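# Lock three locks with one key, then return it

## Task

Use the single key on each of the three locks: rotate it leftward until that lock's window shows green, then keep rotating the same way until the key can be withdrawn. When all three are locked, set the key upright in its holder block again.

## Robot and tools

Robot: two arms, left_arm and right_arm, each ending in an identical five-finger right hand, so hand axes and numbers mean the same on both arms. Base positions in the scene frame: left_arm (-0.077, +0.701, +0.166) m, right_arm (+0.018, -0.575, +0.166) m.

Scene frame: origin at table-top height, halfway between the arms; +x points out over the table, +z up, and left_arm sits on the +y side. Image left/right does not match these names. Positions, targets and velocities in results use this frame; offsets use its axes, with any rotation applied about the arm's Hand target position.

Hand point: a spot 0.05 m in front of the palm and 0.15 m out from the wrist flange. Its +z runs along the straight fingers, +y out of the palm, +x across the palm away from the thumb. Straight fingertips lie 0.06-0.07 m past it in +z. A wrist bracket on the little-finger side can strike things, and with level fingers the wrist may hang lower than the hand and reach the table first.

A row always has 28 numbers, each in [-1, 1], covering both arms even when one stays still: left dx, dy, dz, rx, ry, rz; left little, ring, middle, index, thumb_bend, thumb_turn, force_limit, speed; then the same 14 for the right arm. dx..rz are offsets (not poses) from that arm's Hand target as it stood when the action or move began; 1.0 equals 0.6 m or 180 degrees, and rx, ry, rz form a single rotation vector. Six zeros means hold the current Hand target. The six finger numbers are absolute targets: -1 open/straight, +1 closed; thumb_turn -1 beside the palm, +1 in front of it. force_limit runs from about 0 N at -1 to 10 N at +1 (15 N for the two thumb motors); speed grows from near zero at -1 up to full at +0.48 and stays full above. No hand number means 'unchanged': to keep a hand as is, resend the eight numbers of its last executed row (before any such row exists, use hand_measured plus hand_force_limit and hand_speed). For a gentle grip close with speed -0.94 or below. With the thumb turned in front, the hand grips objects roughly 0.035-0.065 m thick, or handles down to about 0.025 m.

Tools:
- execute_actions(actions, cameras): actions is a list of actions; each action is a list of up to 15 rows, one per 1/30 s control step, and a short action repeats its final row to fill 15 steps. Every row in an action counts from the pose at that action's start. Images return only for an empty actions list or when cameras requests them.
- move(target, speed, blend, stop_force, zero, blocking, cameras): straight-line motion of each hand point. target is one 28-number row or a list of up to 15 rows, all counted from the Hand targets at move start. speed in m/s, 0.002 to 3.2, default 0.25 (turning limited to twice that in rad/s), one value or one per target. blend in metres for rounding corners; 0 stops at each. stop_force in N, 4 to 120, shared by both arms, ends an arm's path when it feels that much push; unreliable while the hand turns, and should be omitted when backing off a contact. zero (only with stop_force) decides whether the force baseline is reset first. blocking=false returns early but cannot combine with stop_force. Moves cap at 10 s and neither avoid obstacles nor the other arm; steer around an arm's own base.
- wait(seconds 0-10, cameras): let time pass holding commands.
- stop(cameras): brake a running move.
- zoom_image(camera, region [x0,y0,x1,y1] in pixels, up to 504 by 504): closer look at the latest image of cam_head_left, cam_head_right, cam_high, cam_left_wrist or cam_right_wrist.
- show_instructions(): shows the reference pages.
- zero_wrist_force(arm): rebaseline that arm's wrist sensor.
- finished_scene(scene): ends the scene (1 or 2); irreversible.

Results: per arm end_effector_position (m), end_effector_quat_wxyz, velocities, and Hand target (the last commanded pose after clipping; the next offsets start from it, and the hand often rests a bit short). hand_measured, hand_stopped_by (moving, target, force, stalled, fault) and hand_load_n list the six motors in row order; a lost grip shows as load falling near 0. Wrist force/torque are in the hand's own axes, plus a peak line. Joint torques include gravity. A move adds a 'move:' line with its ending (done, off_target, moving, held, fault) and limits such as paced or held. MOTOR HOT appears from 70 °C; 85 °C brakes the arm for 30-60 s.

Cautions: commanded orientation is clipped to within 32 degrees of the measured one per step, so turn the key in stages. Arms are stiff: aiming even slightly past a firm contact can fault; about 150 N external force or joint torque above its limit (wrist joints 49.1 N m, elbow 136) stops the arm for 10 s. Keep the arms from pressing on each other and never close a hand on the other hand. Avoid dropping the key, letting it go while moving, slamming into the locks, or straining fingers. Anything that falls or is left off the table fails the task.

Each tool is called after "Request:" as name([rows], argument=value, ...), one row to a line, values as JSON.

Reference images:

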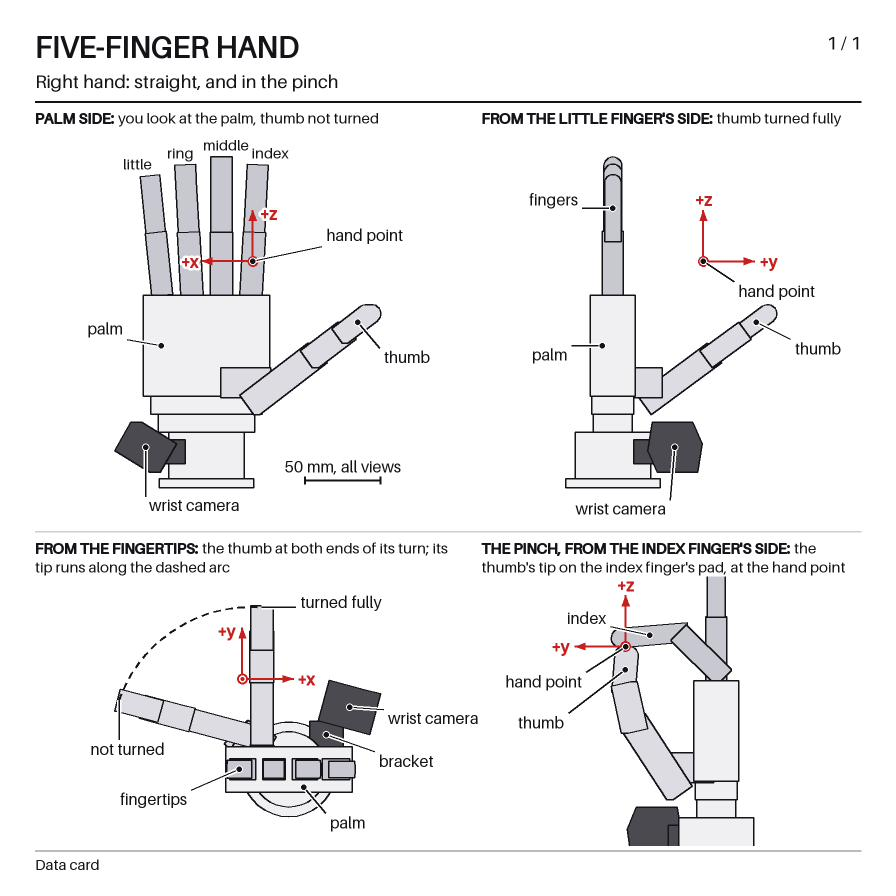

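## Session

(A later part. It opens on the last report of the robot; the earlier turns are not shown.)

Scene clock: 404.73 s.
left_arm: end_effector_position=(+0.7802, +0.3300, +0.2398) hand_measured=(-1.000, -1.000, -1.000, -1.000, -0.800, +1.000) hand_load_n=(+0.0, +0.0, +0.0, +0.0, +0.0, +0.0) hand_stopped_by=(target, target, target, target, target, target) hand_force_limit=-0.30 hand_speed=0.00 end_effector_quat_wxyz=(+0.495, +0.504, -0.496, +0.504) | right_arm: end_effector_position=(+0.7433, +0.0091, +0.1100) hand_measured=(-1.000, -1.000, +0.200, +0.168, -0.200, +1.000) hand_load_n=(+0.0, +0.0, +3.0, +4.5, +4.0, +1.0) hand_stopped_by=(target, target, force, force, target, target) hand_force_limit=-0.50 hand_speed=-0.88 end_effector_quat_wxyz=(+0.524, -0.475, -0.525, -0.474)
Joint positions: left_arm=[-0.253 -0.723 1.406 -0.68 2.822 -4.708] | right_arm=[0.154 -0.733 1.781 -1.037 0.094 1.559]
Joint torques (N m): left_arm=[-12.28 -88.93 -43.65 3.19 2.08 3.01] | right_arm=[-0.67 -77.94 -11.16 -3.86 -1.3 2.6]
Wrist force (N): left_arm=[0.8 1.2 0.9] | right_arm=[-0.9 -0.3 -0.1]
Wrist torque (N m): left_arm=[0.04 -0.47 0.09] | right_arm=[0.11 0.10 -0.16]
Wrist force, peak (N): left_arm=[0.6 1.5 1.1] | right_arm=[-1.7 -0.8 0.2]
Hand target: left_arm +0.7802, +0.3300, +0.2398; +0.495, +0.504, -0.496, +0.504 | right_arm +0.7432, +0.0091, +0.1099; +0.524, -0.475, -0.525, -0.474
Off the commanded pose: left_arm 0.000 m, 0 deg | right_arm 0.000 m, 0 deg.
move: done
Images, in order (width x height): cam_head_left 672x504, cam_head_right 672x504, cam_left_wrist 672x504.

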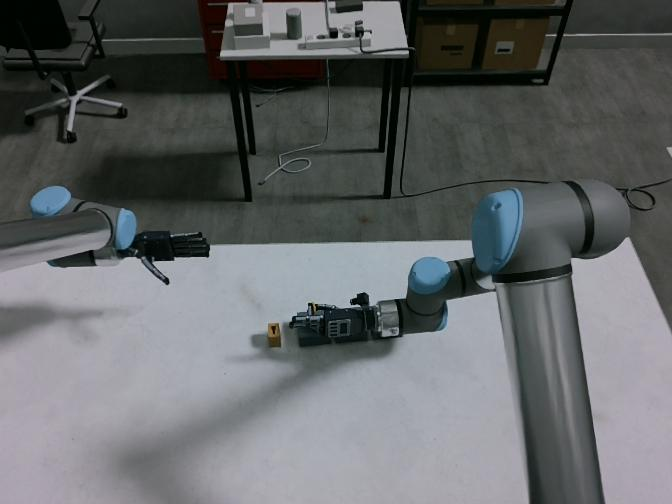

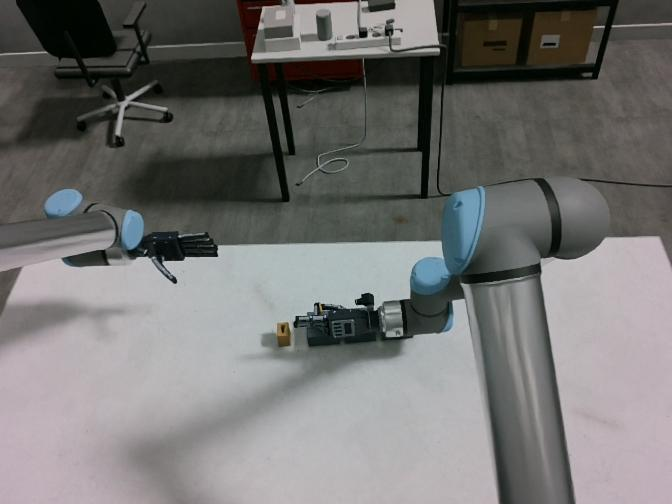

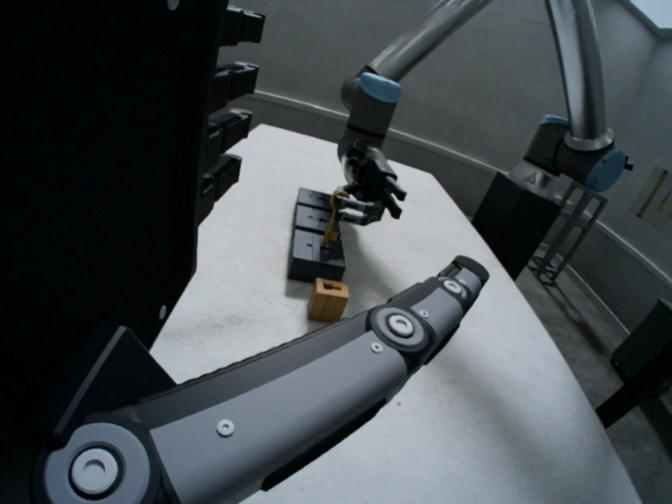

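Request:
move(target=[0,0,0,0,0,0,-1,-1,-1,-1,-0.8,1,-0.3,0,-0.0025,-0.0033,-0.0333,0,0,0,-1,-1,0.7,0.7,-0.2,1,-0.5,-0.88], speed=0.015, stop_force=4, cameras=["cam_left_wrist"])

Request:
zoom_image(camera="cam_left_wrist", region=[305, 215, 345, 255])

Scene clock: 453.60 s.
left_arm: end_effector_position=(+0.7802, +0.3300, +0.2398) hand_measured=(-1.000, -1.000, -1.000, -1.000, -0.800, +1.000) hand_load_n=(+0.0, +0.0, +0.0, +0.0, +0.0, +0.5) hand_stopped_by=(target, target, target, target, target, target) hand_force_limit=-0.30 hand_speed=0.00 end_effector_quat_wxyz=(+0.495, +0.504, -0.496, +0.504) | right_arm: end_effector_position=(+0.7420, +0.0074, +0.0926) hand_measured=(-1.000, -1.000, +0.200, +0.168, -0.202, +1.000) hand_load_n=(+0.0, +0.0, +2.5, +5.0, +4.0, -1.0) hand_stopped_by=(target, target, force, force, target, target) hand_force_limit=-0.50 hand_speed=-0.88 end_effector_quat_wxyz=(+0.524, -0.475, -0.525, -0.474)
Joint positions: left_arm=[-0.253 -0.723 1.406 -0.68 2.822 -4.708] | right_arm=[0.152 -0.709 1.78 -1.06 0.092 1.559]
Joint torques (N m): left_arm=[-11.73 -89.95 -43.64 3.26 2.05 2.77] | right_arm=[15.95 -97.64 -10.41 3.36 1.61 -1.73]
Wrist force (N): left_arm=[0.8 1.6 1.0] | right_arm=[-1.3 -0.7 0.1]
Wrist torque (N m): left_arm=[0.09 -0.48 0.10] | right_arm=[0.04 0.14 -0.07]
Wrist force, peak (N): left_arm=[0.6 1.6 1.1] | right_arm=[4.1 0.9 0.2]
Hand target: left_arm +0.7802, +0.3300, +0.2398; +0.495, +0.504, -0.496, +0.504 | right_arm +0.7419, +0.0074, +0.0926; +0.524, -0.475, -0.525, -0.474 (not the last commanded pose)
Off the commanded pose: left_arm 0.000 m, 0 deg | right_arm 0.003 m, 0 deg.
move: contact (right_arm)
Images, in order (width x height): cam_left_wrist 672x504.

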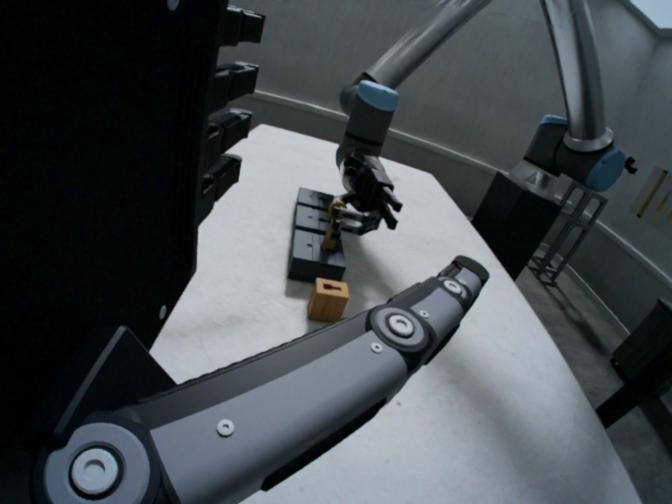

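Scaled by 12.600 from the camera's 672x504 image, which has a finer 960x720 frame.

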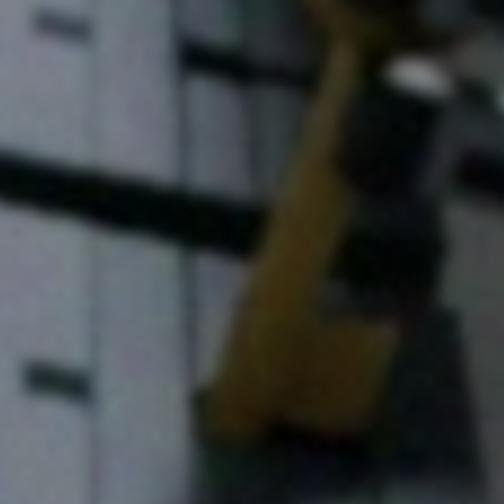

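Request:
move(target=[0,0,0,0,0,0,-1,-1,-1,-1,-0.8,1,-0.3,0,0,0,0.002,0,0,0,-1,-1,0.7,0.7,-0.2,1,-0.5,-0.88], speed=0.015)

Request:
move(target=[0,0,0,0,0,0,-1,-1,-1,-1,-0.8,1,-0.3,0,0,-0.0083,0,0,0,0,-1,-1,0.7,0.7,-0.2,1,-0.5,-0.88], speed=0.01, stop_force=4)

Request:
move(target=[0,0,0,0,0,0,-1,-1,-1,-1,-0.8,1,-0.3,0,0,0.0167,0,0,0,0,-1,-1,0.7,0.7,-0.2,1,-0.5,-0.88], speed=0.01, stop_force=4)

Scene clock: 480.00 s.
left_arm: end_effector_position=(+0.7802, +0.3300, +0.2398) hand_measured=(-1.000, -1.000, -1.000, -1.000, -0.800, +1.000) hand_load_n=(+0.0, +0.0, +0.0, +0.0, +0.0, +0.0) hand_stopped_by=(target, target, target, target, target, target) hand_force_limit=-0.30 hand_speed=0.00 end_effector_quat_wxyz=(+0.495, +0.504, -0.496, +0.504) | right_arm: end_effector_position=(+0.7419, +0.0074, +0.0938) hand_measured=(-1.000, -1.000, +0.200, +0.168, -0.202, +1.000) hand_load_n=(+0.0, +0.0, +2.5, +5.0, +3.5, -1.0) hand_stopped_by=(target, target, force, force, target, target) hand_force_limit=-0.50 hand_speed=-0.88 end_effector_quat_wxyz=(+0.524, -0.475, -0.525, -0.474)
Joint positions: left_arm=[-0.253 -0.723 1.406 -0.68 2.822 -4.708] | right_arm=[0.152 -0.711 1.781 -1.059 0.092 1.559]
Joint torques (N m): left_arm=[-10.78 -89.99 -43.82 3.42 1.6 3.08] | right_arm=[15.9 -96.7 -10.86 3.35 2.01 2]
Wrist force (N): left_arm=[0.6 1.4 1.1] | right_arm=[-1.3 -0.2 0.1]
Wrist torque (N m): left_arm=[0.06 -0.46 0.09] | right_arm=[0.11 0.14 -0.06]
Wrist force, peak (N): left_arm=[0.7 1.6 1.2] | right_arm=[-1.6 -0.4 0.1]
Hand target: left_arm +0.7802, +0.3300, +0.2398; +0.495, +0.504, -0.496, +0.504 | right_arm +0.7419, +0.0074, +0.0938; +0.524, -0.475, -0.525, -0.474
Off the commanded pose: left_arm 0.000 m, 0 deg | right_arm 0.000 m, 0 deg.
move: done

Scene clock: 481.33 s.
left_arm: end_effector_position=(+0.7802, +0.3300, +0.2398) hand_measured=(-1.000, -1.000, -1.000, -1.000, -0.800, +1.000) hand_load_n=(+0.0, +0.0, +0.0, +0.0, +0.0, +0.0) hand_stopped_by=(target, target, target, target, target, target) hand_force_limit=-0.30 hand_speed=0.00 end_effector_quat_wxyz=(+0.495, +0.504, -0.496, +0.504) | right_arm: end_effector_position=(+0.7419, +0.0024, +0.0938) hand_measured=(-1.000, -1.000, +0.202, +0.166, -0.202, +1.000) hand_load_n=(+0.0, +0.0, +0.0, +9.5, +5.0, +1.0) hand_stopped_by=(target, target, force, force, target, target) hand_force_limit=-0.50 hand_speed=-0.88 end_effector_quat_wxyz=(+0.524, -0.475, -0.525, -0.474)
Joint positions: left_arm=[-0.253 -0.723 1.406 -0.68 2.822 -4.708] | right_arm=[0.146 -0.712 1.785 -1.06 0.085 1.558]
Joint torques (N m): left_arm=[-10.41 -91.16 -43.86 3.34 1.83 2.87] | right_arm=[-15.89 -97.04 -10.78 -3.88 -2.51 2.04]
Wrist force (N): left_arm=[0.5 1.4 0.9] | right_arm=[-1.1 -1.1 1.6]
Wrist torque (N m): left_arm=[0.07 -0.43 0.08] | right_arm=[0.07 0.19 0.09]
Wrist force, peak (N): left_arm=[0.7 1.4 1.1] | right_arm=[-1.2 -1.0 1.9]
Hand target: left_arm +0.7802, +0.3300, +0.2398; +0.495, +0.504, -0.496, +0.504 | right_arm +0.7419, +0.0024, +0.0938; +0.524, -0.475, -0.525, -0.474
Off the commanded pose: left_arm 0.000 m, 0 deg | right_arm 0.000 m, 0 deg.
move: done

Scene clock: 483.10 s.
left_arm: end_effector_position=(+0.7802, +0.3300, +0.2398) hand_measured=(-1.000, -1.000, -1.000, -1.000, -0.800, +1.000) hand_load_n=(+0.0, +0.0, +0.0, +0.0, +0.0, +0.0) hand_stopped_by=(target, target, target, target, target, target) hand_force_limit=-0.30 hand_speed=0.00 end_effector_quat_wxyz=(+0.495, +0.504, -0.496, +0.504) | right_arm: end_effector_position=(+0.7419, +0.0124, +0.0938) hand_measured=(-1.000, -1.000, +0.200, +0.168, -0.202, +1.000) hand_load_n=(+0.0, -0.5, +8.5, +0.0, +3.0, -2.5) hand_stopped_by=(target, target, force, force, target, target) hand_force_limit=-0.50 hand_speed=-0.88 end_effector_quat_wxyz=(+0.524, -0.475, -0.525, -0.474)
Joint positions: left_arm=[-0.253 -0.723 1.406 -0.68 2.822 -4.708] | right_arm=[0.159 -0.709 1.776 -1.057 0.098 1.56]
Joint torques (N m): left_arm=[-11.61 -90.16 -42.91 3.02 1.71 2.52] | right_arm=[13.78 -79.89 -27 1.93 1.57 0.62]
Wrist force (N): left_arm=[0.5 1.1 0.8] | right_arm=[-0.6 -0.6 -2.3]
Wrist torque (N m): left_arm=[0.03 -0.44 0.08] | right_arm=[0.07 0.04 -0.21]
Wrist force, peak (N): left_arm=[0.7 1.5 1.1] | right_arm=[-0.1 -0.8 -2.6]
Hand target: left_arm +0.7802, +0.3300, +0.2398; +0.495, +0.504, -0.496, +0.504 | right_arm +0.7419, +0.0124, +0.0938; +0.524, -0.475, -0.525, -0.474
Off the commanded pose: left_arm 0.000 m, 0 deg | right_arm 0.000 m, 0 deg.
move: contact (right_arm)

Request:
move([
  [0,0,0,0,0,0,-1,-1,-1,-1,-0.8,1,-0.3,0,0,-0.0095,0,0,0,0,-1,-1,0.7,0.7,-0.2,1,-0.5,-0.88],
  [0,0,0,0,0,0,-1,-1,-1,-1,-0.8,1,-0.3,0,0.0058,-0.0095,0,0,0,0,-1,-1,0.7,0.7,-0.2,1,-0.5,-0.88],
], speed=0.01)

Request:
move(target=[0,0,0,0,0,0,-1,-1,-1,-1,-0.8,1,-0.3,0,-0.0117,0,0,0,0,0,-1,-1,0.7,0.7,-0.2,1,-0.5,-0.88], speed=0.01, cameras=["cam_left_wrist"])

Request:
zoom_image(camera="cam_left_wrist", region=[305, 215, 345, 255])

Scene clock: 497.60 s.
left_arm: end_effector_position=(+0.7802, +0.3300, +0.2398) hand_measured=(-1.000, -1.000, -1.000, -1.000, -0.800, +1.000) hand_load_n=(+0.0, +0.0, +0.0, +0.0, +0.0, +0.0) hand_stopped_by=(target, target, target, target, target, target) hand_force_limit=-0.30 hand_speed=0.00 end_effector_quat_wxyz=(+0.495, +0.504, -0.496, +0.504) | right_arm: end_effector_position=(+0.7453, +0.0067, +0.0938) hand_measured=(-1.000, -1.000, +0.200, +0.166, -0.202, +1.000) hand_load_n=(+0.0, +0.0, +1.0, +7.0, +4.5, +1.5) hand_stopped_by=(target, target, force, force, target, target) hand_force_limit=-0.50 hand_speed=-0.88 end_effector_quat_wxyz=(+0.524, -0.475, -0.524, -0.474)
Joint positions: left_arm=[-0.253 -0.723 1.406 -0.68 2.822 -4.708] | right_arm=[0.15 -0.708 1.775 -1.055 0.09 1.56]
Joint torques (N m): left_arm=[-12.78 -91.69 -44.03 3.05 1.64 2.86] | right_arm=[-15.77 -82.4 -27.2 2.95 -2.56 -1.59]
Wrist force (N): left_arm=[0.6 1.1 0.9] | right_arm=[-0.5 -1.1 0.7]
Wrist torque (N m): left_arm=[0.02 -0.46 0.08] | right_arm=[0.07 0.13 -0.08]
Wrist force, peak (N): left_arm=[0.6 1.3 1.3] | right_arm=[0.1 -0.8 -2.8]
Hand target: left_arm +0.7802, +0.3300, +0.2398; +0.495, +0.504, -0.496, +0.504 | right_arm +0.7454, +0.0067, +0.0938; +0.524, -0.475, -0.525, -0.474
Off the commanded pose: left_arm 0.000 m, 0 deg | right_arm 0.000 m, 0 deg.
move: done

Scene clock: 498.57 s.
left_arm: end_effector_position=(+0.7802, +0.3300, +0.2398) hand_measured=(-1.000, -1.000, -1.000, -1.000, -0.800, +1.000) hand_load_n=(+0.0, +0.0, +0.0, +0.0, -0.5, +0.0) hand_stopped_by=(target, target, target, target, target, target) hand_force_limit=-0.30 hand_speed=0.00 end_effector_quat_wxyz=(+0.495, +0.504, -0.496, +0.504) | right_arm: end_effector_position=(+0.7385, +0.0067, +0.0938) hand_measured=(-1.000, -1.000, +0.200, +0.166, -0.202, +1.000) hand_load_n=(+0.0, +0.0, +2.5, +5.0, +4.5, +0.5) hand_stopped_by=(target, target, force, force, target, target) hand_force_limit=-0.50 hand_speed=-0.88 end_effector_quat_wxyz=(+0.524, -0.475, -0.525, -0.474)
Joint positions: left_arm=[-0.253 -0.723 1.406 -0.68 2.822 -4.708] | right_arm=[0.152 -0.713 1.788 -1.063 0.092 1.558]
Joint torques (N m): left_arm=[-10.09 -90.49 -42.64 3.2 1.54 2.38] | right_arm=[20.72 -95.62 -9.6 -4.13 2.96 2.64]
Wrist force (N): left_arm=[0.5 1.4 0.9] | right_arm=[-1.3 0.7 0.2]
Wrist torque (N m): left_arm=[0.06 -0.44 0.08] | right_arm=[0.17 0.10 0.06]
Wrist force, peak (N): left_arm=[0.6 1.5 0.9] | right_arm=[-1.3 0.7 0.2]
Hand target: left_arm +0.7802, +0.3300, +0.2398; +0.495, +0.504, -0.496, +0.504 | right_arm +0.7384, +0.0067, +0.0938; +0.524, -0.475, -0.525, -0.474
Off the commanded pose: left_arm 0.000 m, 0 deg | right_arm 0.000 m, 0 deg.
move: done
Images, in order (width x height): cam_left_wrist 672x504.

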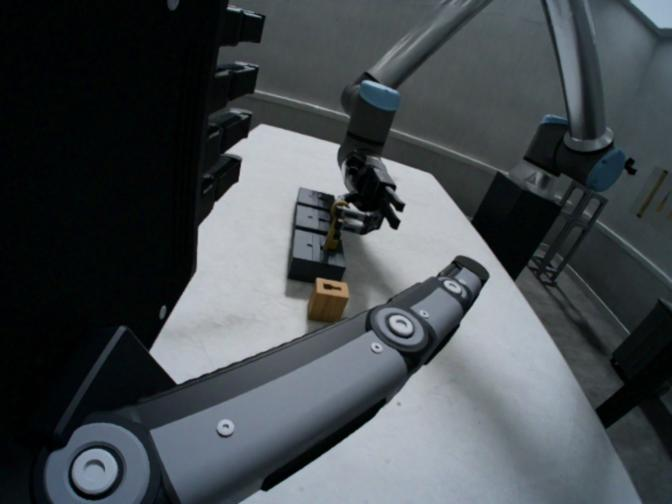

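Scaled by 12.600 from the camera's 672x504 image, which has a finer 960x720 frame.

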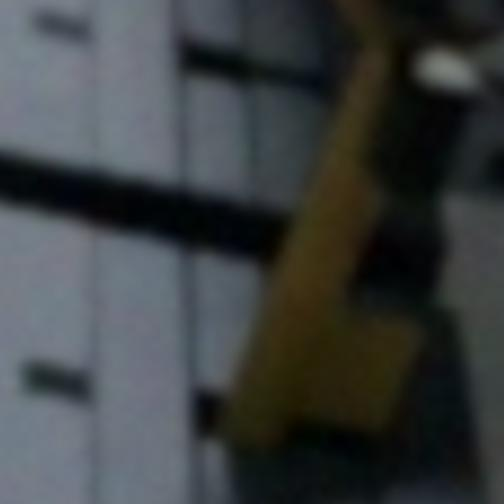

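Request:
move(target=[0,0,0,0,0,0,-1,-1,-1,-1,-0.8,1,-0.3,0,0.0054,0,0,0,0,-0.0167,-1,-1,0.7,0.7,-0.2,1,-0.5,-0.88], speed=0.05)

Request:
move(target=[0,0,0,0,0,0,-1,-1,-1,-1,-0.8,1,-0.3,0,0,0,-0.012,0,0,0,-1,-1,0.7,0.7,-0.2,1,-0.5,-0.88], speed=0.015, stop_force=4)

Scene clock: 534.30 s.
left_arm: end_effector_position=(+0.7802, +0.3300, +0.2398) hand_measured=(-1.000, -1.000, -1.000, -1.000, -0.800, +1.000) hand_load_n=(+0.0, +0.0, +0.0, +0.0, +0.0, +0.0) hand_stopped_by=(target, target, target, target, target, target) hand_force_limit=-0.30 hand_speed=0.00 end_effector_quat_wxyz=(+0.495, +0.504, -0.496, +0.504) | right_arm: end_effector_position=(+0.7416, +0.0067, +0.0938) hand_measured=(-1.000, -1.000, +0.200, +0.166, -0.202, +1.000) hand_load_n=(+0.0, +0.0, +2.5, +5.5, +4.0, +0.5) hand_stopped_by=(target, target, force, force, target, target) hand_force_limit=-0.50 hand_speed=-0.88 end_effector_quat_wxyz=(+0.511, -0.488, -0.512, -0.488)
Joint positions: left_arm=[-0.253 -0.723 1.406 -0.68 2.822 -4.708] | right_arm=[0.158 -0.721 1.81 -1.081 0.15 1.563]
Joint torques (N m): left_arm=[-11.89 -91.73 -43.61 3.19 1.66 2.61] | right_arm=[19.78 -96.3 -11.01 -4.1 2.84 2.53]
Wrist force (N): left_arm=[0.6 1.4 0.7] | right_arm=[-1.0 -0.6 0.3]
Wrist torque (N m): left_arm=[0.08 -0.45 0.09] | right_arm=[0.08 0.08 -0.17]
Wrist force, peak (N): left_arm=[0.5 1.6 1.1] | right_arm=[-1.5 -0.7 0.3]
Hand target: left_arm +0.7802, +0.3300, +0.2398; +0.495, +0.504, -0.496, +0.504 | right_arm +0.7416, +0.0067, +0.0938; +0.511, -0.488, -0.512, -0.488
Off the commanded pose: left_arm 0.000 m, 0 deg | right_arm 0.000 m, 0 deg.
move: done

Scene clock: 535.47 s.
left_arm: end_effector_position=(+0.7802, +0.3300, +0.2398) hand_measured=(-1.000, -1.000, -1.000, -1.000, -0.800, +1.000) hand_load_n=(+0.0, +0.0, +0.0, +0.0, +0.0, +0.5) hand_stopped_by=(target, target, target, target, target, target) hand_force_limit=-0.30 hand_speed=0.00 end_effector_quat_wxyz=(+0.495, +0.504, -0.496, +0.504) | right_arm: end_effector_position=(+0.7415, +0.0066, +0.0924) hand_measured=(-1.000, -1.000, +0.200, +0.166, -0.202, +1.000) hand_load_n=(+0.0, +0.0, +1.5, +5.5, +4.0, -0.5) hand_stopped_by=(target, target, force, force, target, target) hand_force_limit=-0.50 hand_speed=-0.88 end_effector_quat_wxyz=(+0.511, -0.488, -0.512, -0.488)
Joint positions: left_arm=[-0.253 -0.723 1.406 -0.68 2.822 -4.708] | right_arm=[0.158 -0.719 1.809 -1.082 0.15 1.563]
Joint torques (N m): left_arm=[-11.45 -91.53 -43.31 3.15 1.54 2.54] | right_arm=[15.57 -96.13 -10.15 3.05 0.96 2.53]
Wrist force (N): left_arm=[0.8 1.3 0.9] | right_arm=[-1.4 -0.3 0.2]
Wrist torque (N m): left_arm=[0.06 -0.49 0.10] | right_arm=[0.10 0.14 -0.19]
Wrist force, peak (N): left_arm=[0.7 1.4 1.1] | right_arm=[3.3 0.6 0.4]
Hand target: left_arm +0.7802, +0.3300, +0.2398; +0.495, +0.504, -0.496, +0.504 | right_arm +0.7415, +0.0066, +0.0924; +0.511, -0.488, -0.512, -0.488 (not the last commanded pose)
Off the commanded pose: left_arm 0.000 m, 0 deg | right_arm 0.006 m, 0 deg.
move: contact (right_arm)

Request:
move(target=[0,0,0,0,0,0,-1,-1,-1,-1,-0.8,1,-0.3,0,0,0,0.0025,0,0,0.0333,-1,-1,0.7,0.7,-0.2,1,-0.5,-0.88], speed=0.05)

Request:
move(target=[0,0,0,0,0,0,-1,-1,-1,-1,-0.8,1,-0.3,0,0,0,-0.012,0,0,0,-1,-1,0.7,0.7,-0.2,1,-0.5,-0.88], speed=0.015, stop_force=4, cameras=["cam_left_wrist"])

Request:
zoom_image(camera="cam_left_wrist", region=[305, 215, 345, 255])

Scene clock: 547.17 s.
left_arm: end_effector_position=(+0.7802, +0.3300, +0.2398) hand_measured=(-1.000, -1.000, -1.000, -1.000, -0.800, +1.000) hand_load_n=(+0.0, +0.0, +0.0, +0.0, +0.0, +0.0) hand_stopped_by=(target, target, target, target, target, target) hand_force_limit=-0.30 hand_speed=0.00 end_effector_quat_wxyz=(+0.495, +0.504, -0.496, +0.504) | right_arm: end_effector_position=(+0.7415, +0.0066, +0.0939) hand_measured=(-1.000, -1.000, +0.200, +0.166, -0.202, +1.000) hand_load_n=(+0.0, +0.0, +2.5, +5.0, +3.5, -0.5) hand_stopped_by=(target, target, force, force, target, target) hand_force_limit=-0.50 hand_speed=-0.88 end_effector_quat_wxyz=(+0.536, -0.461, -0.537, -0.461)
Joint positions: left_arm=[-0.253 -0.723 1.406 -0.68 2.822 -4.708] | right_arm=[0.146 -0.701 1.755 -1.043 0.033 1.56]
Joint torques (N m): left_arm=[-9.74 -90.18 -43.19 3.11 1.52 2.1] | right_arm=[-14.83 -80.42 -29.89 2.58 -2.69 -2.07]
Wrist force (N): left_arm=[0.6 0.9 0.9] | right_arm=[-0.8 -0.7 0.2]
Wrist torque (N m): left_arm=[0.01 -0.45 0.07] | right_arm=[0.00 0.07 0.14]
Wrist force, peak (N): left_arm=[0.6 1.6 1.0] | right_arm=[-1.6 -0.3 0.5]
Hand target: left_arm +0.7802, +0.3300, +0.2398; +0.495, +0.504, -0.496, +0.504 | right_arm +0.7415, +0.0066, +0.0939; +0.536, -0.461, -0.537, -0.460
Off the commanded pose: left_arm 0.000 m, 0 deg | right_arm 0.000 m, 0 deg.
move: done

Scene clock: 548.43 s.
left_arm: end_effector_position=(+0.7802, +0.3300, +0.2398) hand_measured=(-1.000, -1.000, -1.000, -1.000, -0.800, +1.000) hand_load_n=(+0.0, +0.0, -0.5, +0.0, +0.0, +0.0) hand_stopped_by=(target, target, target, target, target, target) hand_force_limit=-0.30 hand_speed=0.00 end_effector_quat_wxyz=(+0.495, +0.504, -0.496, +0.504) | right_arm: end_effector_position=(+0.7415, +0.0066, +0.0910) hand_measured=(-1.000, -1.000, +0.202, +0.166, -0.202, +1.000) hand_load_n=(+0.0, +0.5, +0.5, +4.5, +3.0, -1.5) hand_stopped_by=(target, target, force, force, target, target) hand_force_limit=-0.50 hand_speed=-0.88 end_effector_quat_wxyz=(+0.536, -0.461, -0.537, -0.461)
Joint positions: left_arm=[-0.253 -0.723 1.406 -0.68 2.822 -4.708] | right_arm=[0.146 -0.696 1.753 -1.043 0.033 1.557]
Joint torques (N m): left_arm=[-10.97 -90.93 -43.46 2.88 1.63 2.47] | right_arm=[-10.44 -99.11 -11.33 -2.67 -2.56 2.57]
Wrist force (N): left_arm=[0.5 1.3 0.7] | right_arm=[-1.2 -0.6 0.6]
Wrist torque (N m): left_arm=[0.06 -0.43 0.08] | right_arm=[0.02 0.14 0.03]
Wrist force, peak (N): left_arm=[0.5 1.5 1.1] | right_arm=[5.1 0.8 0.8]
Hand target: left_arm +0.7802, +0.3300, +0.2398; +0.495, +0.504, -0.496, +0.504 | right_arm +0.7415, +0.0066, +0.0910; +0.536, -0.461, -0.537, -0.461 (not the last commanded pose)
Off the commanded pose: left_arm 0.000 m, 0 deg | right_arm 0.004 m, 0 deg.
move: contact (right_arm)
Images, in order (width x height): cam_left_wrist 672x504.

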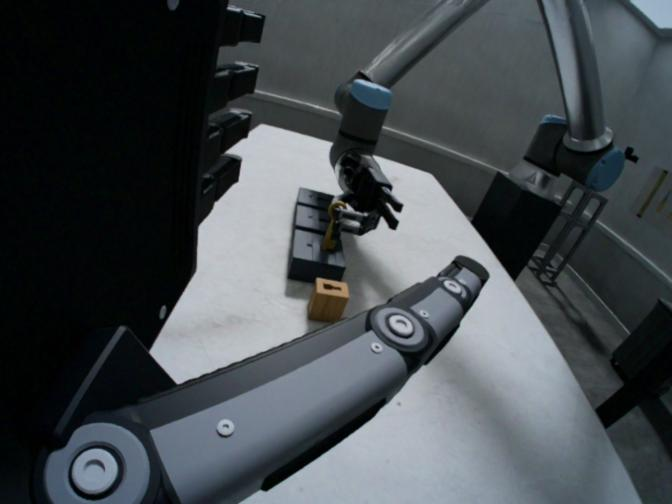

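Scaled by 12.600 from the camera's 672x504 image, which has a finer 960x720 frame.

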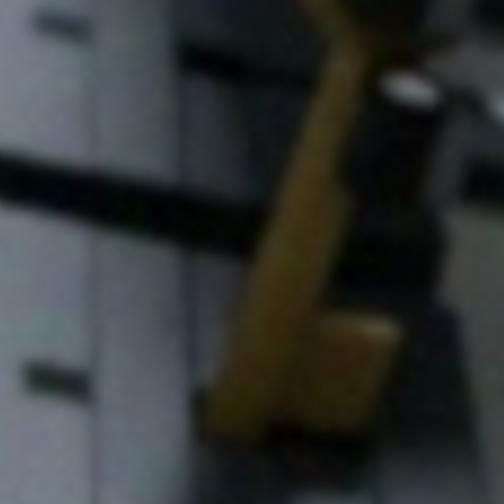

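Request:
move(target=[0,0,0,0,0,0,-1,-1,-1,-1,-0.8,1,-0.3,0,0,0,0.001,0,0,0.0167,-1,-1,0.7,0.7,-0.2,1,-0.5,-0.88], speed=0.05)

Request:
move(target=[0,0,0,0,0,0,-1,-1,-1,-1,-0.8,1,-0.3,0,0,0,-0.012,0,0,0,-1,-1,0.7,0.7,-0.2,1,-0.5,-0.88], speed=0.015, stop_force=4)

Scene clock: 559.37 s.
left_arm: end_effector_position=(+0.7802, +0.3300, +0.2398) hand_measured=(-1.000, -1.000, -1.000, -1.000, -0.800, +1.000) hand_load_n=(+0.0, +0.0, +0.0, +0.0, +0.0, +0.0) hand_stopped_by=(target, target, target, target, target, target) hand_force_limit=-0.30 hand_speed=0.00 end_effector_quat_wxyz=(+0.495, +0.504, -0.496, +0.504) | right_arm: end_effector_position=(+0.7415, +0.0066, +0.0916) hand_measured=(-1.000, -1.000, +0.202, +0.166, -0.202, +1.000) hand_load_n=(+0.0, +0.0, +1.0, +4.0, +3.0, -1.5) hand_stopped_by=(target, target, force, force, target, target) hand_force_limit=-0.50 hand_speed=-0.88 end_effector_quat_wxyz=(+0.548, -0.447, -0.548, -0.447) end_effector_velocity=(+0.000, -0.001, +0.000) end_effector_angular_velocity=(+0.000, -0.002, +0.000)
Joint positions: left_arm=[-0.253 -0.723 1.406 -0.68 2.822 -4.708] | right_arm=[0.142 -0.687 1.728 -1.04 -0.023 1.57]
Joint velocities: left_arm=[within noise] | right_arm=[-0.001 0 0.001 -0.005 -0.001 0.002]
Joint torques (N m): left_arm=[-10.28 -90.89 -43.39 2.84 1.67 2.21] | right_arm=[-14.68 -81.65 -29.88 -4.17 -3.74 2.13]
Wrist force (N): left_arm=[0.5 1.5 0.8] | right_arm=[-1.2 -0.3 0.2]
Wrist torque (N m): left_arm=[0.09 -0.44 0.09] | right_arm=[0.08 0.15 -0.20]
Wrist force, peak (N): left_arm=[0.7 1.4 0.9] | right_arm=[-1.1 -0.5 1.0]
Hand target: left_arm +0.7802, +0.3300, +0.2398; +0.495, +0.504, -0.496, +0.504 | right_arm +0.7415, +0.0066, +0.0916; +0.548, -0.447, -0.548, -0.446
Off the commanded pose: left_arm 0.000 m, 0 deg | right_arm 0.000 m, 0 deg.
move: done

Scene clock: 560.50 s.
left_arm: end_effector_position=(+0.7802, +0.3300, +0.2398) hand_measured=(-1.000, -1.000, -1.000, -1.000, -0.800, +1.000) hand_load_n=(+0.0, +0.0, +0.0, +0.0, -0.5, +0.0) hand_stopped_by=(target, target, target, target, target, target) hand_force_limit=-0.30 hand_speed=0.00 end_effector_quat_wxyz=(+0.495, +0.504, -0.496, +0.504) | right_arm: end_effector_position=(+0.7415, +0.0066, +0.0907) hand_measured=(-1.000, -1.000, +0.202, +0.166, -0.202, +1.000) hand_load_n=(+0.0, +0.0, +0.5, +4.0, +3.0, -3.0) hand_stopped_by=(target, target, force, force, target, target) hand_force_limit=-0.50 hand_speed=-0.88 end_effector_quat_wxyz=(+0.548, -0.447, -0.548, -0.447)
Joint positions: left_arm=[-0.253 -0.723 1.406 -0.68 2.822 -4.708] | right_arm=[0.142 -0.686 1.728 -1.041 -0.024 1.571]
Joint torques (N m): left_arm=[-11.06 -91.95 -43.32 2.93 1.38 2.17] | right_arm=[-8.46 -99.54 -11.3 3.61 -2.53 2.19]
Wrist force (N): left_arm=[0.3 1.4 1.0] | right_arm=[0.5 0.3 0.6]
Wrist torque (N m): left_arm=[0.06 -0.41 0.07] | right_arm=[0.11 0.10 -0.18]
Wrist force, peak (N): left_arm=[0.6 1.5 1.3] | right_arm=[5.6 1.2 0.9]
Hand target: left_arm +0.7802, +0.3300, +0.2398; +0.495, +0.504, -0.496, +0.504 | right_arm +0.7415, +0.0066, +0.0907; +0.548, -0.447, -0.548, -0.447 (not the last commanded pose)
Off the commanded pose: left_arm 0.000 m, 0 deg | right_arm 0.006 m, 0 deg.
move: contact (right_arm)

Request:
move(target=[0.083,-0.188,-0.033,0,0,0,-1,-1,-1,-1,-0.8,1,-0.3,0,0,0,0.01,0,0,0,-1,-1,0.7,0.7,-0.2,1,-0.5,-0.88], speed=0.1, cameras=["cam_left_wrist","cam_right_wrist"])

Request:
zoom_image(camera="cam_left_wrist", region=[280, 190, 380, 290])

Scene clock: 579.10 s.
left_arm: end_effector_position=(+0.8300, +0.2172, +0.2200) hand_measured=(-1.000, -1.000, -1.000, -1.000, -0.800, +1.000) hand_load_n=(+0.0, +0.0, +0.0, +0.0, +0.0, +0.0) hand_stopped_by=(target, target, target, target, target, target) hand_force_limit=-0.30 hand_speed=0.00 end_effector_quat_wxyz=(+0.495, +0.504, -0.496, +0.504) end_effector_velocity=(-0.001, -0.001, -0.001) end_effector_angular_velocity=(+0.002, +0.003, -0.001) | right_arm: end_effector_position=(+0.7415, +0.0066, +0.0967) hand_measured=(-1.000, -1.000, +0.202, +0.166, -0.202, +1.000) hand_load_n=(+0.0, +0.0, +1.0, +3.5, +3.0, -1.5) hand_stopped_by=(target, target, force, force, target, target) hand_force_limit=-0.50 hand_speed=-0.88 end_effector_quat_wxyz=(+0.548, -0.447, -0.548, -0.446)
Joint positions: left_arm=[-0.348 -0.61 1.217 -0.605 2.727 -4.709] | right_arm=[0.142 -0.695 1.73 -1.036 -0.024 1.572]
Joint velocities: left_arm=[-0.001 0.002 -0.002 0.005 0 0.001] | right_arm=[within noise]
Joint torques (N m): left_arm=[-12.45 -95.33 -45.87 3.36 -1.94 3.34] | right_arm=[15.16 -101.06 -14.09 3.62 -0.79 -1.72]
Wrist force (N): left_arm=[1.0 1.0 1.2] | right_arm=[-0.6 -0.5 0.1]
Wrist torque (N m): left_arm=[0.02 -0.45 0.04] | right_arm=[0.05 0.06 -0.16]
Wrist force, peak (N): left_arm=[0.5 0.6 2.0] | right_arm=[-1.3 -0.3 0.2]
Hand target: left_arm +0.8300, +0.2172, +0.2200; +0.495, +0.504, -0.496, +0.504 | right_arm +0.7415, +0.0066, +0.0967; +0.548, -0.447, -0.548, -0.447
Off the commanded pose: left_arm 0.000 m, 0 deg | right_arm 0.000 m, 0 deg.
move: done
Images, in order (width x height): cam_left_wrist 672x504, cam_right_wrist 672x504.

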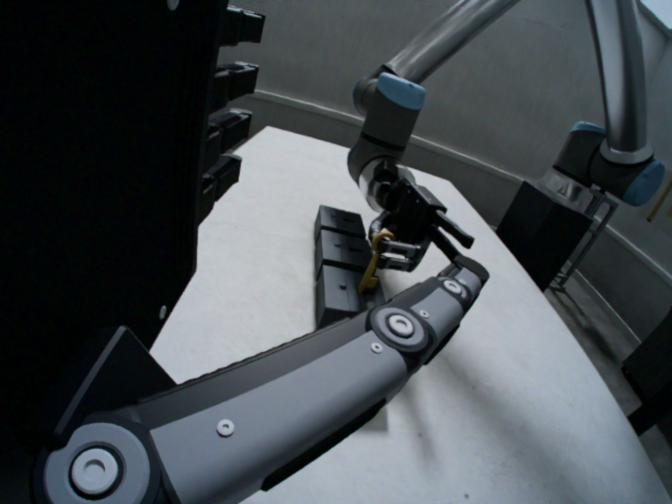

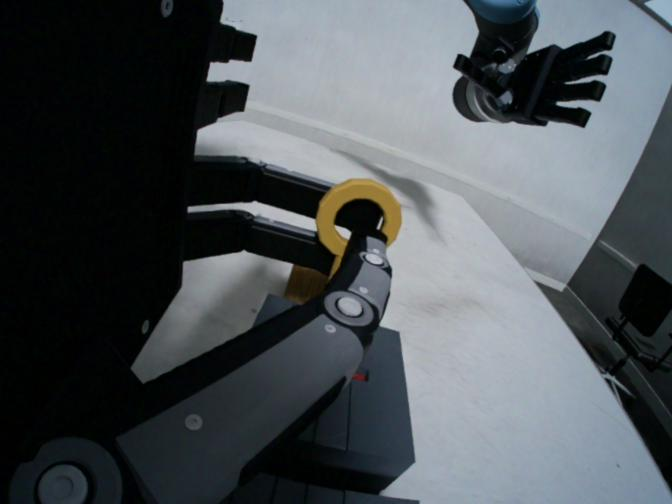

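Scaled by 5.040 from the camera's 672x504 image, which has a finer 960x720 frame.

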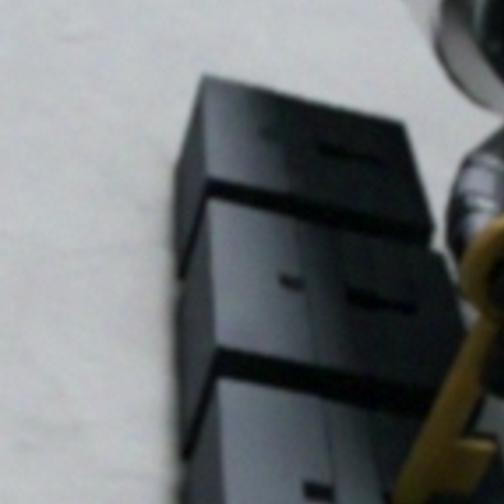

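Request:
zoom_image(camera="cam_left_wrist", region=[335, 260, 385, 310])

Request:
zoom_image(camera="cam_left_wrist", region=[340, 220, 420, 300])

Scaled by 10.080 from the camera's 672x504 image, which has a finer 960x720 frame.

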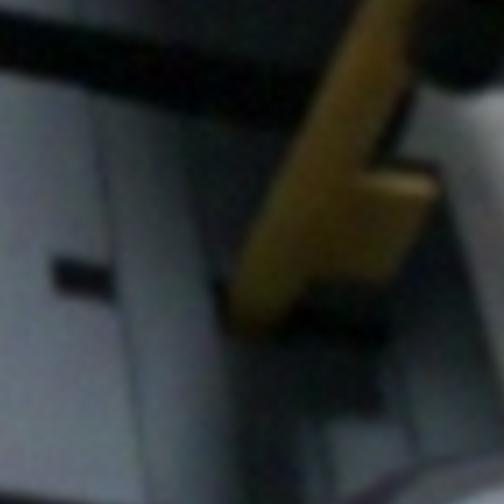

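Scaled by 6.300 from the camera's 672x504 image, which has a finer 960x720 frame.

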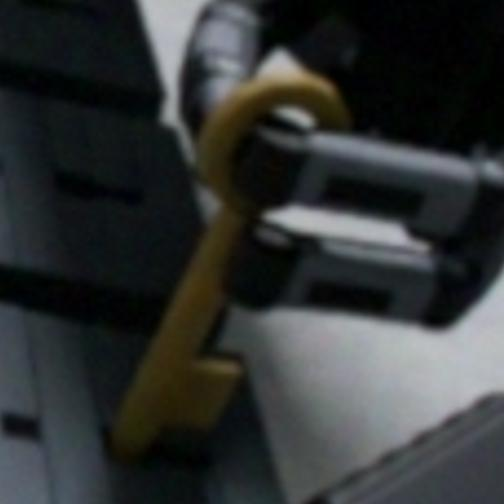

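Request:
move(target=[0,0,0,0,0,0,-1,-1,-1,-1,-0.8,1,-0.3,0,0,0,-0.0058,0,0,-0.065,-1,-1,0.7,0.7,-0.2,1,-0.5,-0.88], speed=0.06)

Request:
move(target=[0,0,0,0,0,0,-1,-1,-1,-1,-0.8,1,-0.3,0,0,0,-0.012,0,0,0,-1,-1,0.7,0.7,-0.2,1,-0.5,-0.88], speed=0.015, stop_force=4, cameras=["cam_left_wrist","cam_right_wrist"])

Request:
zoom_image(camera="cam_left_wrist", region=[335, 260, 385, 310])

Scene clock: 692.13 s.
left_arm: end_effector_position=(+0.8300, +0.2172, +0.2200) hand_measured=(-1.000, -1.000, -1.000, -1.000, -0.800, +1.000) hand_load_n=(+0.0, +0.0, +0.0, +0.0, +0.0, +0.0) hand_stopped_by=(target, target, target, target, target, target) hand_force_limit=-0.30 hand_speed=0.00 end_effector_quat_wxyz=(+0.495, +0.504, -0.496, +0.504) | right_arm: end_effector_position=(+0.7415, +0.0066, +0.0932) hand_measured=(-1.000, -1.000, +0.202, +0.166, -0.202, +1.000) hand_load_n=(+0.0, +0.0, +0.5, +5.5, +3.5, +0.0) hand_stopped_by=(target, target, force, force, target, target) hand_force_limit=-0.50 hand_speed=-0.88 end_effector_quat_wxyz=(+0.500, -0.500, -0.500, -0.500)
Joint positions: left_arm=[-0.348 -0.609 1.217 -0.605 2.727 -4.709] | right_arm=[0.165 -0.729 1.834 -1.105 0.204 1.571]
Joint torques (N m): left_arm=[-12.79 -94.79 -46.2 3.37 -1.63 3.57] | right_arm=[19.4 -96.35 -10.54 -3.84 3.16 2.54]
Wrist force (N): left_arm=[0.9 1.0 1.4] | right_arm=[-0.7 -0.4 0.8]
Wrist torque (N m): left_arm=[0.02 -0.44 0.04] | right_arm=[0.13 0.11 -0.17]
Wrist force, peak (N): left_arm=[1.0 1.2 1.5] | right_arm=[-1.0 -0.2 1.1]
Hand target: left_arm +0.8300, +0.2172, +0.2200; +0.495, +0.504, -0.496, +0.504 | right_arm +0.7415, +0.0066, +0.0932; +0.500, -0.500, -0.500, -0.500
Off the commanded pose: left_arm 0.000 m, 0 deg | right_arm 0.000 m, 0 deg.
move: done

Scene clock: 693.47 s.
left_arm: end_effector_position=(+0.8300, +0.2172, +0.2200) hand_measured=(-1.000, -1.000, -1.000, -1.000, -0.800, +1.000) hand_load_n=(+0.0, +0.0, +0.0, +0.0, +0.0, +0.0) hand_stopped_by=(target, target, target, target, target, target) hand_force_limit=-0.30 hand_speed=0.00 end_effector_quat_wxyz=(+0.495, +0.504, -0.496, +0.504) | right_arm: end_effector_position=(+0.7415, +0.0066, +0.0860) hand_measured=(-1.000, -1.000, +0.202, +0.166, -0.202, +1.000) hand_load_n=(+0.0, +0.0, +0.0, +8.0, +2.5, +0.0) hand_stopped_by=(target, target, force, force, target, target) hand_force_limit=-0.50 hand_speed=-0.88 end_effector_quat_wxyz=(+0.500, -0.500, -0.500, -0.500)
Joint positions: left_arm=[-0.348 -0.609 1.217 -0.605 2.727 -4.709] | right_arm=[0.165 -0.718 1.832 -1.114 0.204 1.571]
Joint torques (N m): left_arm=[-11.07 -96.5 -46.2 2.97 -1.28 3.2] | right_arm=[18.13 -76.79 -28.01 -3.82 3.31 2.83]
Wrist force (N): left_arm=[1.1 0.8 1.0] | right_arm=[-0.4 -0.5 1.4]
Wrist torque (N m): left_arm=[0.00 -0.47 0.05] | right_arm=[0.10 0.11 -0.18]
Wrist force, peak (N): left_arm=[0.8 1.1 1.3] | right_arm=[-0.3 -0.2 1.6]
Hand target: left_arm +0.8300, +0.2172, +0.2200; +0.495, +0.504, -0.496, +0.504 | right_arm +0.7415, +0.0066, +0.0860; +0.500, -0.500, -0.500, -0.500
Off the commanded pose: left_arm 0.000 m, 0 deg | right_arm 0.000 m, 0 deg.
move: done
Images, in order (width x height): cam_left_wrist 672x504, cam_right_wrist 672x504.

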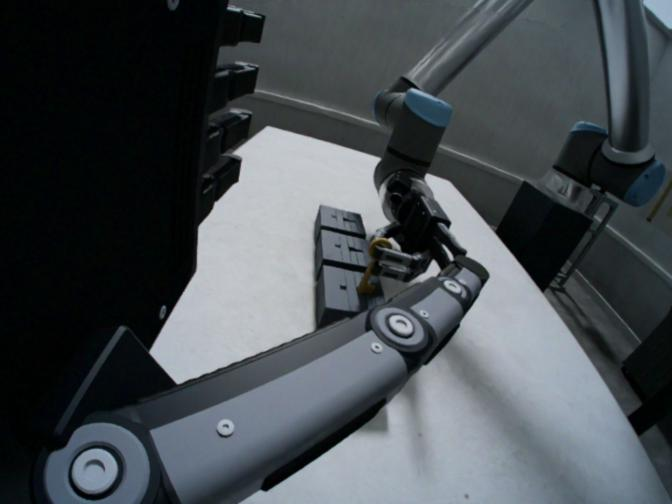

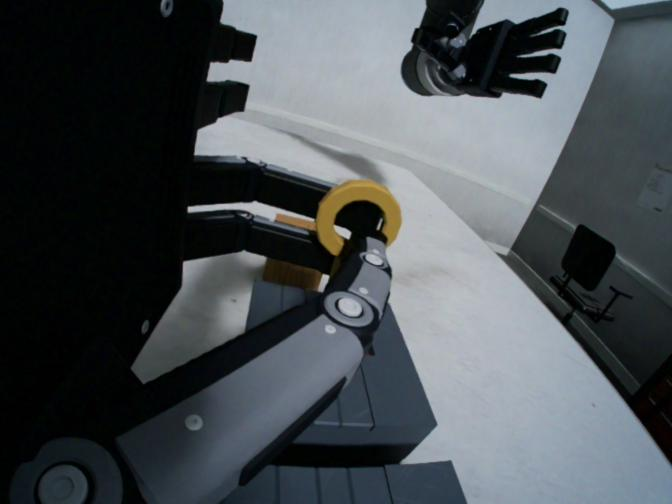

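Scaled by 10.080 from the camera's 672x504 image, which has a finer 960x720 frame.

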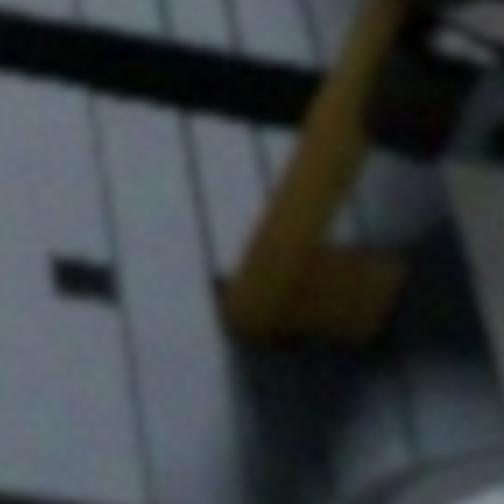

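Request:
move(target=[0,0,0,0,0,0,-1,-1,-1,-1,-0.8,1,-0.3,0,0,0.0025,-0.036,0,0,0,-1,-1,0.7,0.7,-0.2,1,-0.5,-0.88], speed=0.015, stop_force=5, cameras=["cam_left_wrist","cam_right_wrist"])

Request:
zoom_image(camera="cam_left_wrist", region=[335, 260, 385, 310])

Request:
zoom_image(camera="cam_right_wrist", region=[260, 130, 460, 280])

Scene clock: 708.13 s.
left_arm: end_effector_position=(+0.8300, +0.2172, +0.2200) hand_measured=(-1.000, -1.000, -1.000, -1.000, -0.800, +1.000) hand_load_n=(+0.0, +0.0, +0.0, +0.0, +0.0, +0.0) hand_stopped_by=(target, target, target, target, target, target) hand_force_limit=-0.30 hand_speed=0.00 end_effector_quat_wxyz=(+0.495, +0.504, -0.496, +0.504) | right_arm: end_effector_position=(+0.7415, +0.0081, +0.0644) hand_measured=(-1.000, -1.000, +0.202, +0.166, -0.202, +1.000) hand_load_n=(+0.0, +0.0, +0.5, +6.5, +2.5, -1.5) hand_stopped_by=(target, target, force, force, target, target) hand_force_limit=-0.50 hand_speed=-0.88 end_effector_quat_wxyz=(+0.500, -0.500, -0.500, -0.500)
Joint positions: left_arm=[-0.348 -0.609 1.217 -0.605 2.727 -4.709] | right_arm=[0.167 -0.685 1.823 -1.138 0.206 1.571]
Joint torques (N m): left_arm=[-11.73 -94.16 -45.98 3.06 -0.53 3.45] | right_arm=[15.95 -74.42 -24.89 -3.59 3.52 2.88]
Wrist force (N): left_arm=[0.8 0.8 1.3] | right_arm=[3.4 -1.3 3.1]
Wrist torque (N m): left_arm=[-0.01 -0.44 0.03] | right_arm=[0.15 0.04 -0.18]
Wrist force, peak (N): left_arm=[1.2 0.9 1.4] | right_arm=[3.5 -1.3 3.2]
Hand target: left_arm +0.8300, +0.2172, +0.2200; +0.495, +0.504, -0.496, +0.504 | right_arm +0.7415, +0.0081, +0.0644; +0.500, -0.500, -0.500, -0.500
Off the commanded pose: left_arm 0.000 m, 0 deg | right_arm 0.000 m, 0 deg.
move: done
Images, in order (width x height): cam_left_wrist 672x504, cam_right_wrist 672x504.

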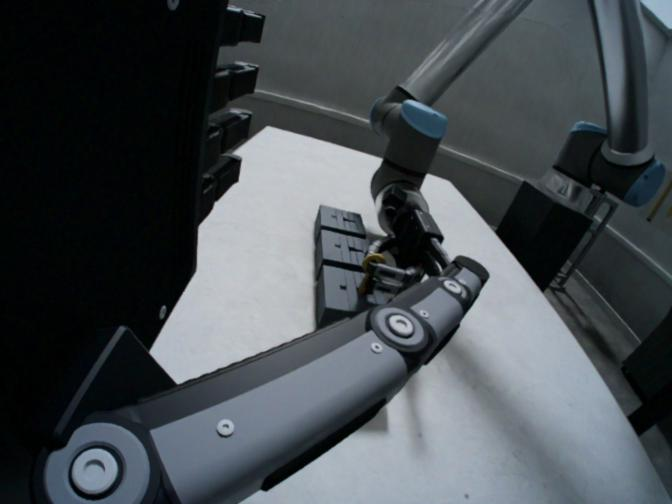

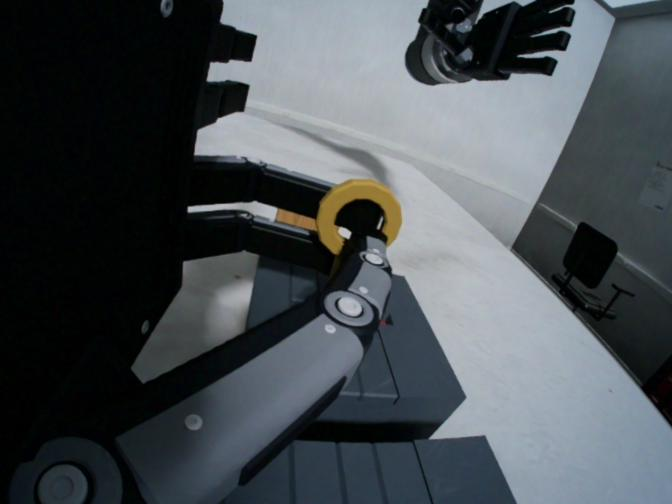

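Scaled by 10.080 from the camera's 672x504 image, which has a finer 960x720 frame.

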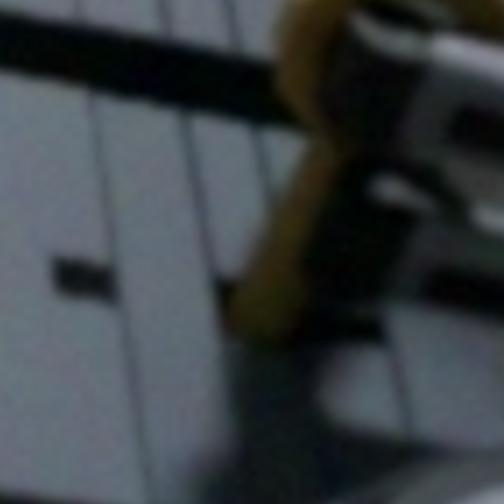

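Scaled by 2.520 from the camera's 672x504 image, which has a finer 960x720 frame.

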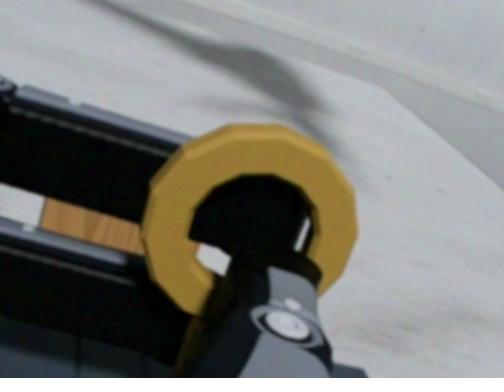

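Request:
move([
  [0,0,0,0,0,0,-1,-1,-1,-1,-0.8,1,-0.3,0,0,0.0013,0.001,0,0,0,-1,-1,0.7,0.7,-0.2,1,-0.5,-0.88],
  [0,0,0,0,0,0,-1,-1,-1,-1,-0.8,1,-0.3,0,-0.0003,0.0001,0.001,0,0,0.0556,-1,-1,0.7,0.7,-0.2,1,-0.5,-0.88],
  [0,0,0,0,0,0,-1,-1,-1,-1,-0.8,1,-0.3,0,-0.0003,-0.0012,0.001,0,0,0.1111,-1,-1,0.7,0.7,-0.2,1,-0.5,-0.88],
], speed=[0.01,0.06,0.06], stop_force=14)

Scene clock: 761.97 s.
left_arm: end_effector_position=(+0.8300, +0.2172, +0.2200) hand_measured=(-1.000, -1.000, -1.000, -1.000, -0.800, +1.000) hand_load_n=(+0.0, +0.0, +0.0, +0.0, +0.0, +0.0) hand_stopped_by=(target, target, target, target, target, target) hand_force_limit=-0.30 hand_speed=0.00 end_effector_quat_wxyz=(+0.495, +0.504, -0.496, +0.504) | right_arm: end_effector_position=(+0.7413, +0.0074, +0.0650) hand_measured=(-1.000, -1.000, +0.200, +0.168, -0.202, +1.000) hand_load_n=(+0.0, +0.0, +3.0, +1.5, +2.5, -1.0) hand_stopped_by=(target, target, force, force, target, target) hand_force_limit=-0.50 hand_speed=-0.88 end_effector_quat_wxyz=(+0.579, -0.406, -0.579, -0.406)
Joint positions: left_arm=[-0.348 -0.609 1.217 -0.605 2.727 -4.709] | right_arm=[0.136 -0.618 1.633 -1.015 -0.174 1.571]
Joint torques (N m): left_arm=[-12.24 -96.52 -45.6 3.14 0.14 3.16] | right_arm=[-14.86 -85.11 -30.89 3.78 -2.81 -2.44]
Wrist force (N): left_arm=[0.9 0.9 1.2] | right_arm=[-0.7 -0.3 -0.4]
Wrist torque (N m): left_arm=[0.01 -0.45 0.03] | right_arm=[0.06 0.04 0.14]
Wrist force, peak (N): left_arm=[0.7 1.3 1.4] | right_arm=[3.7 -1.2 3.5]
Hand target: left_arm +0.8300, +0.2172, +0.2200; +0.495, +0.504, -0.496, +0.504 | right_arm +0.7413, +0.0074, +0.0650; +0.579, -0.406, -0.579, -0.406
Off the commanded pose: left_arm 0.000 m, 0 deg | right_arm 0.000 m, 0 deg.
move: done

Request:
move([
  [0,0,0,0,0,0,-1,-1,-1,-1,-0.8,1,-0.3,0,0.0002,-0.0013,0,0,0,0.0556,-1,-1,0.7,0.7,-0.2,1,-0.5,-0.88],
  [0,0,0,0,0,0,-1,-1,-1,-1,-0.8,1,-0.3,0,0.0008,-0.0031,0,0,0,0.1389,-1,-1,0.7,0.7,-0.2,1,-0.5,-0.88],
  [0,0,0,0,0,0,-1,-1,-1,-1,-0.8,1,-0.3,0,0.0019,-0.0046,0,0,0,0.2222,-1,-1,0.7,0.7,-0.2,1,-0.5,-0.88],
], speed=0.08, blend=0.001, stop_force=16)

Scene clock: 777.73 s.
left_arm: end_effector_position=(+0.8300, +0.2172, +0.2200) hand_measured=(-1.000, -1.000, -1.000, -1.000, -0.800, +1.000) hand_load_n=(+0.0, +0.0, +0.0, +0.0, +0.0, +0.5) hand_stopped_by=(target, target, target, target, target, target) hand_force_limit=-0.30 hand_speed=0.00 end_effector_quat_wxyz=(+0.495, +0.504, -0.496, +0.504) | right_arm: end_effector_position=(+0.7425, +0.0047, +0.0650) hand_measured=(-1.000, -1.000, +0.200, +0.168, -0.202, +1.000) hand_load_n=(+0.0, +0.0, +6.0, +0.0, +3.5, -2.0) hand_stopped_by=(target, target, force, force, target, target) hand_force_limit=-0.50 hand_speed=-0.88 end_effector_quat_wxyz=(+0.683, -0.183, -0.683, -0.183)
Joint positions: left_arm=[-0.348 -0.609 1.217 -0.605 2.727 -4.709] | right_arm=[0.19 -0.413 1.132 -0.719 -0.818 1.571]
Joint torques (N m): left_arm=[-12.2 -96.46 -45.66 2.84 0.24 3.09] | right_arm=[21.98 -104.04 -37.07 5.52 -2.92 -2.57]
Wrist force (N): left_arm=[0.9 0.8 1.2] | right_arm=[-0.2 -0.3 -2.6]
Wrist torque (N m): left_arm=[0.00 -0.44 0.04] | right_arm=[0.04 -0.05 0.08]
Wrist force, peak (N): left_arm=[1.1 1.1 1.4] | right_arm=[-0.5 0.0 -3.0]
Hand target: left_arm +0.8300, +0.2172, +0.2200; +0.495, +0.504, -0.496, +0.504 | right_arm +0.7425, +0.0047, +0.0650; +0.683, -0.183, -0.683, -0.183
Off the commanded pose: left_arm 0.000 m, 0 deg | right_arm 0.000 m, 0 deg.
move: done


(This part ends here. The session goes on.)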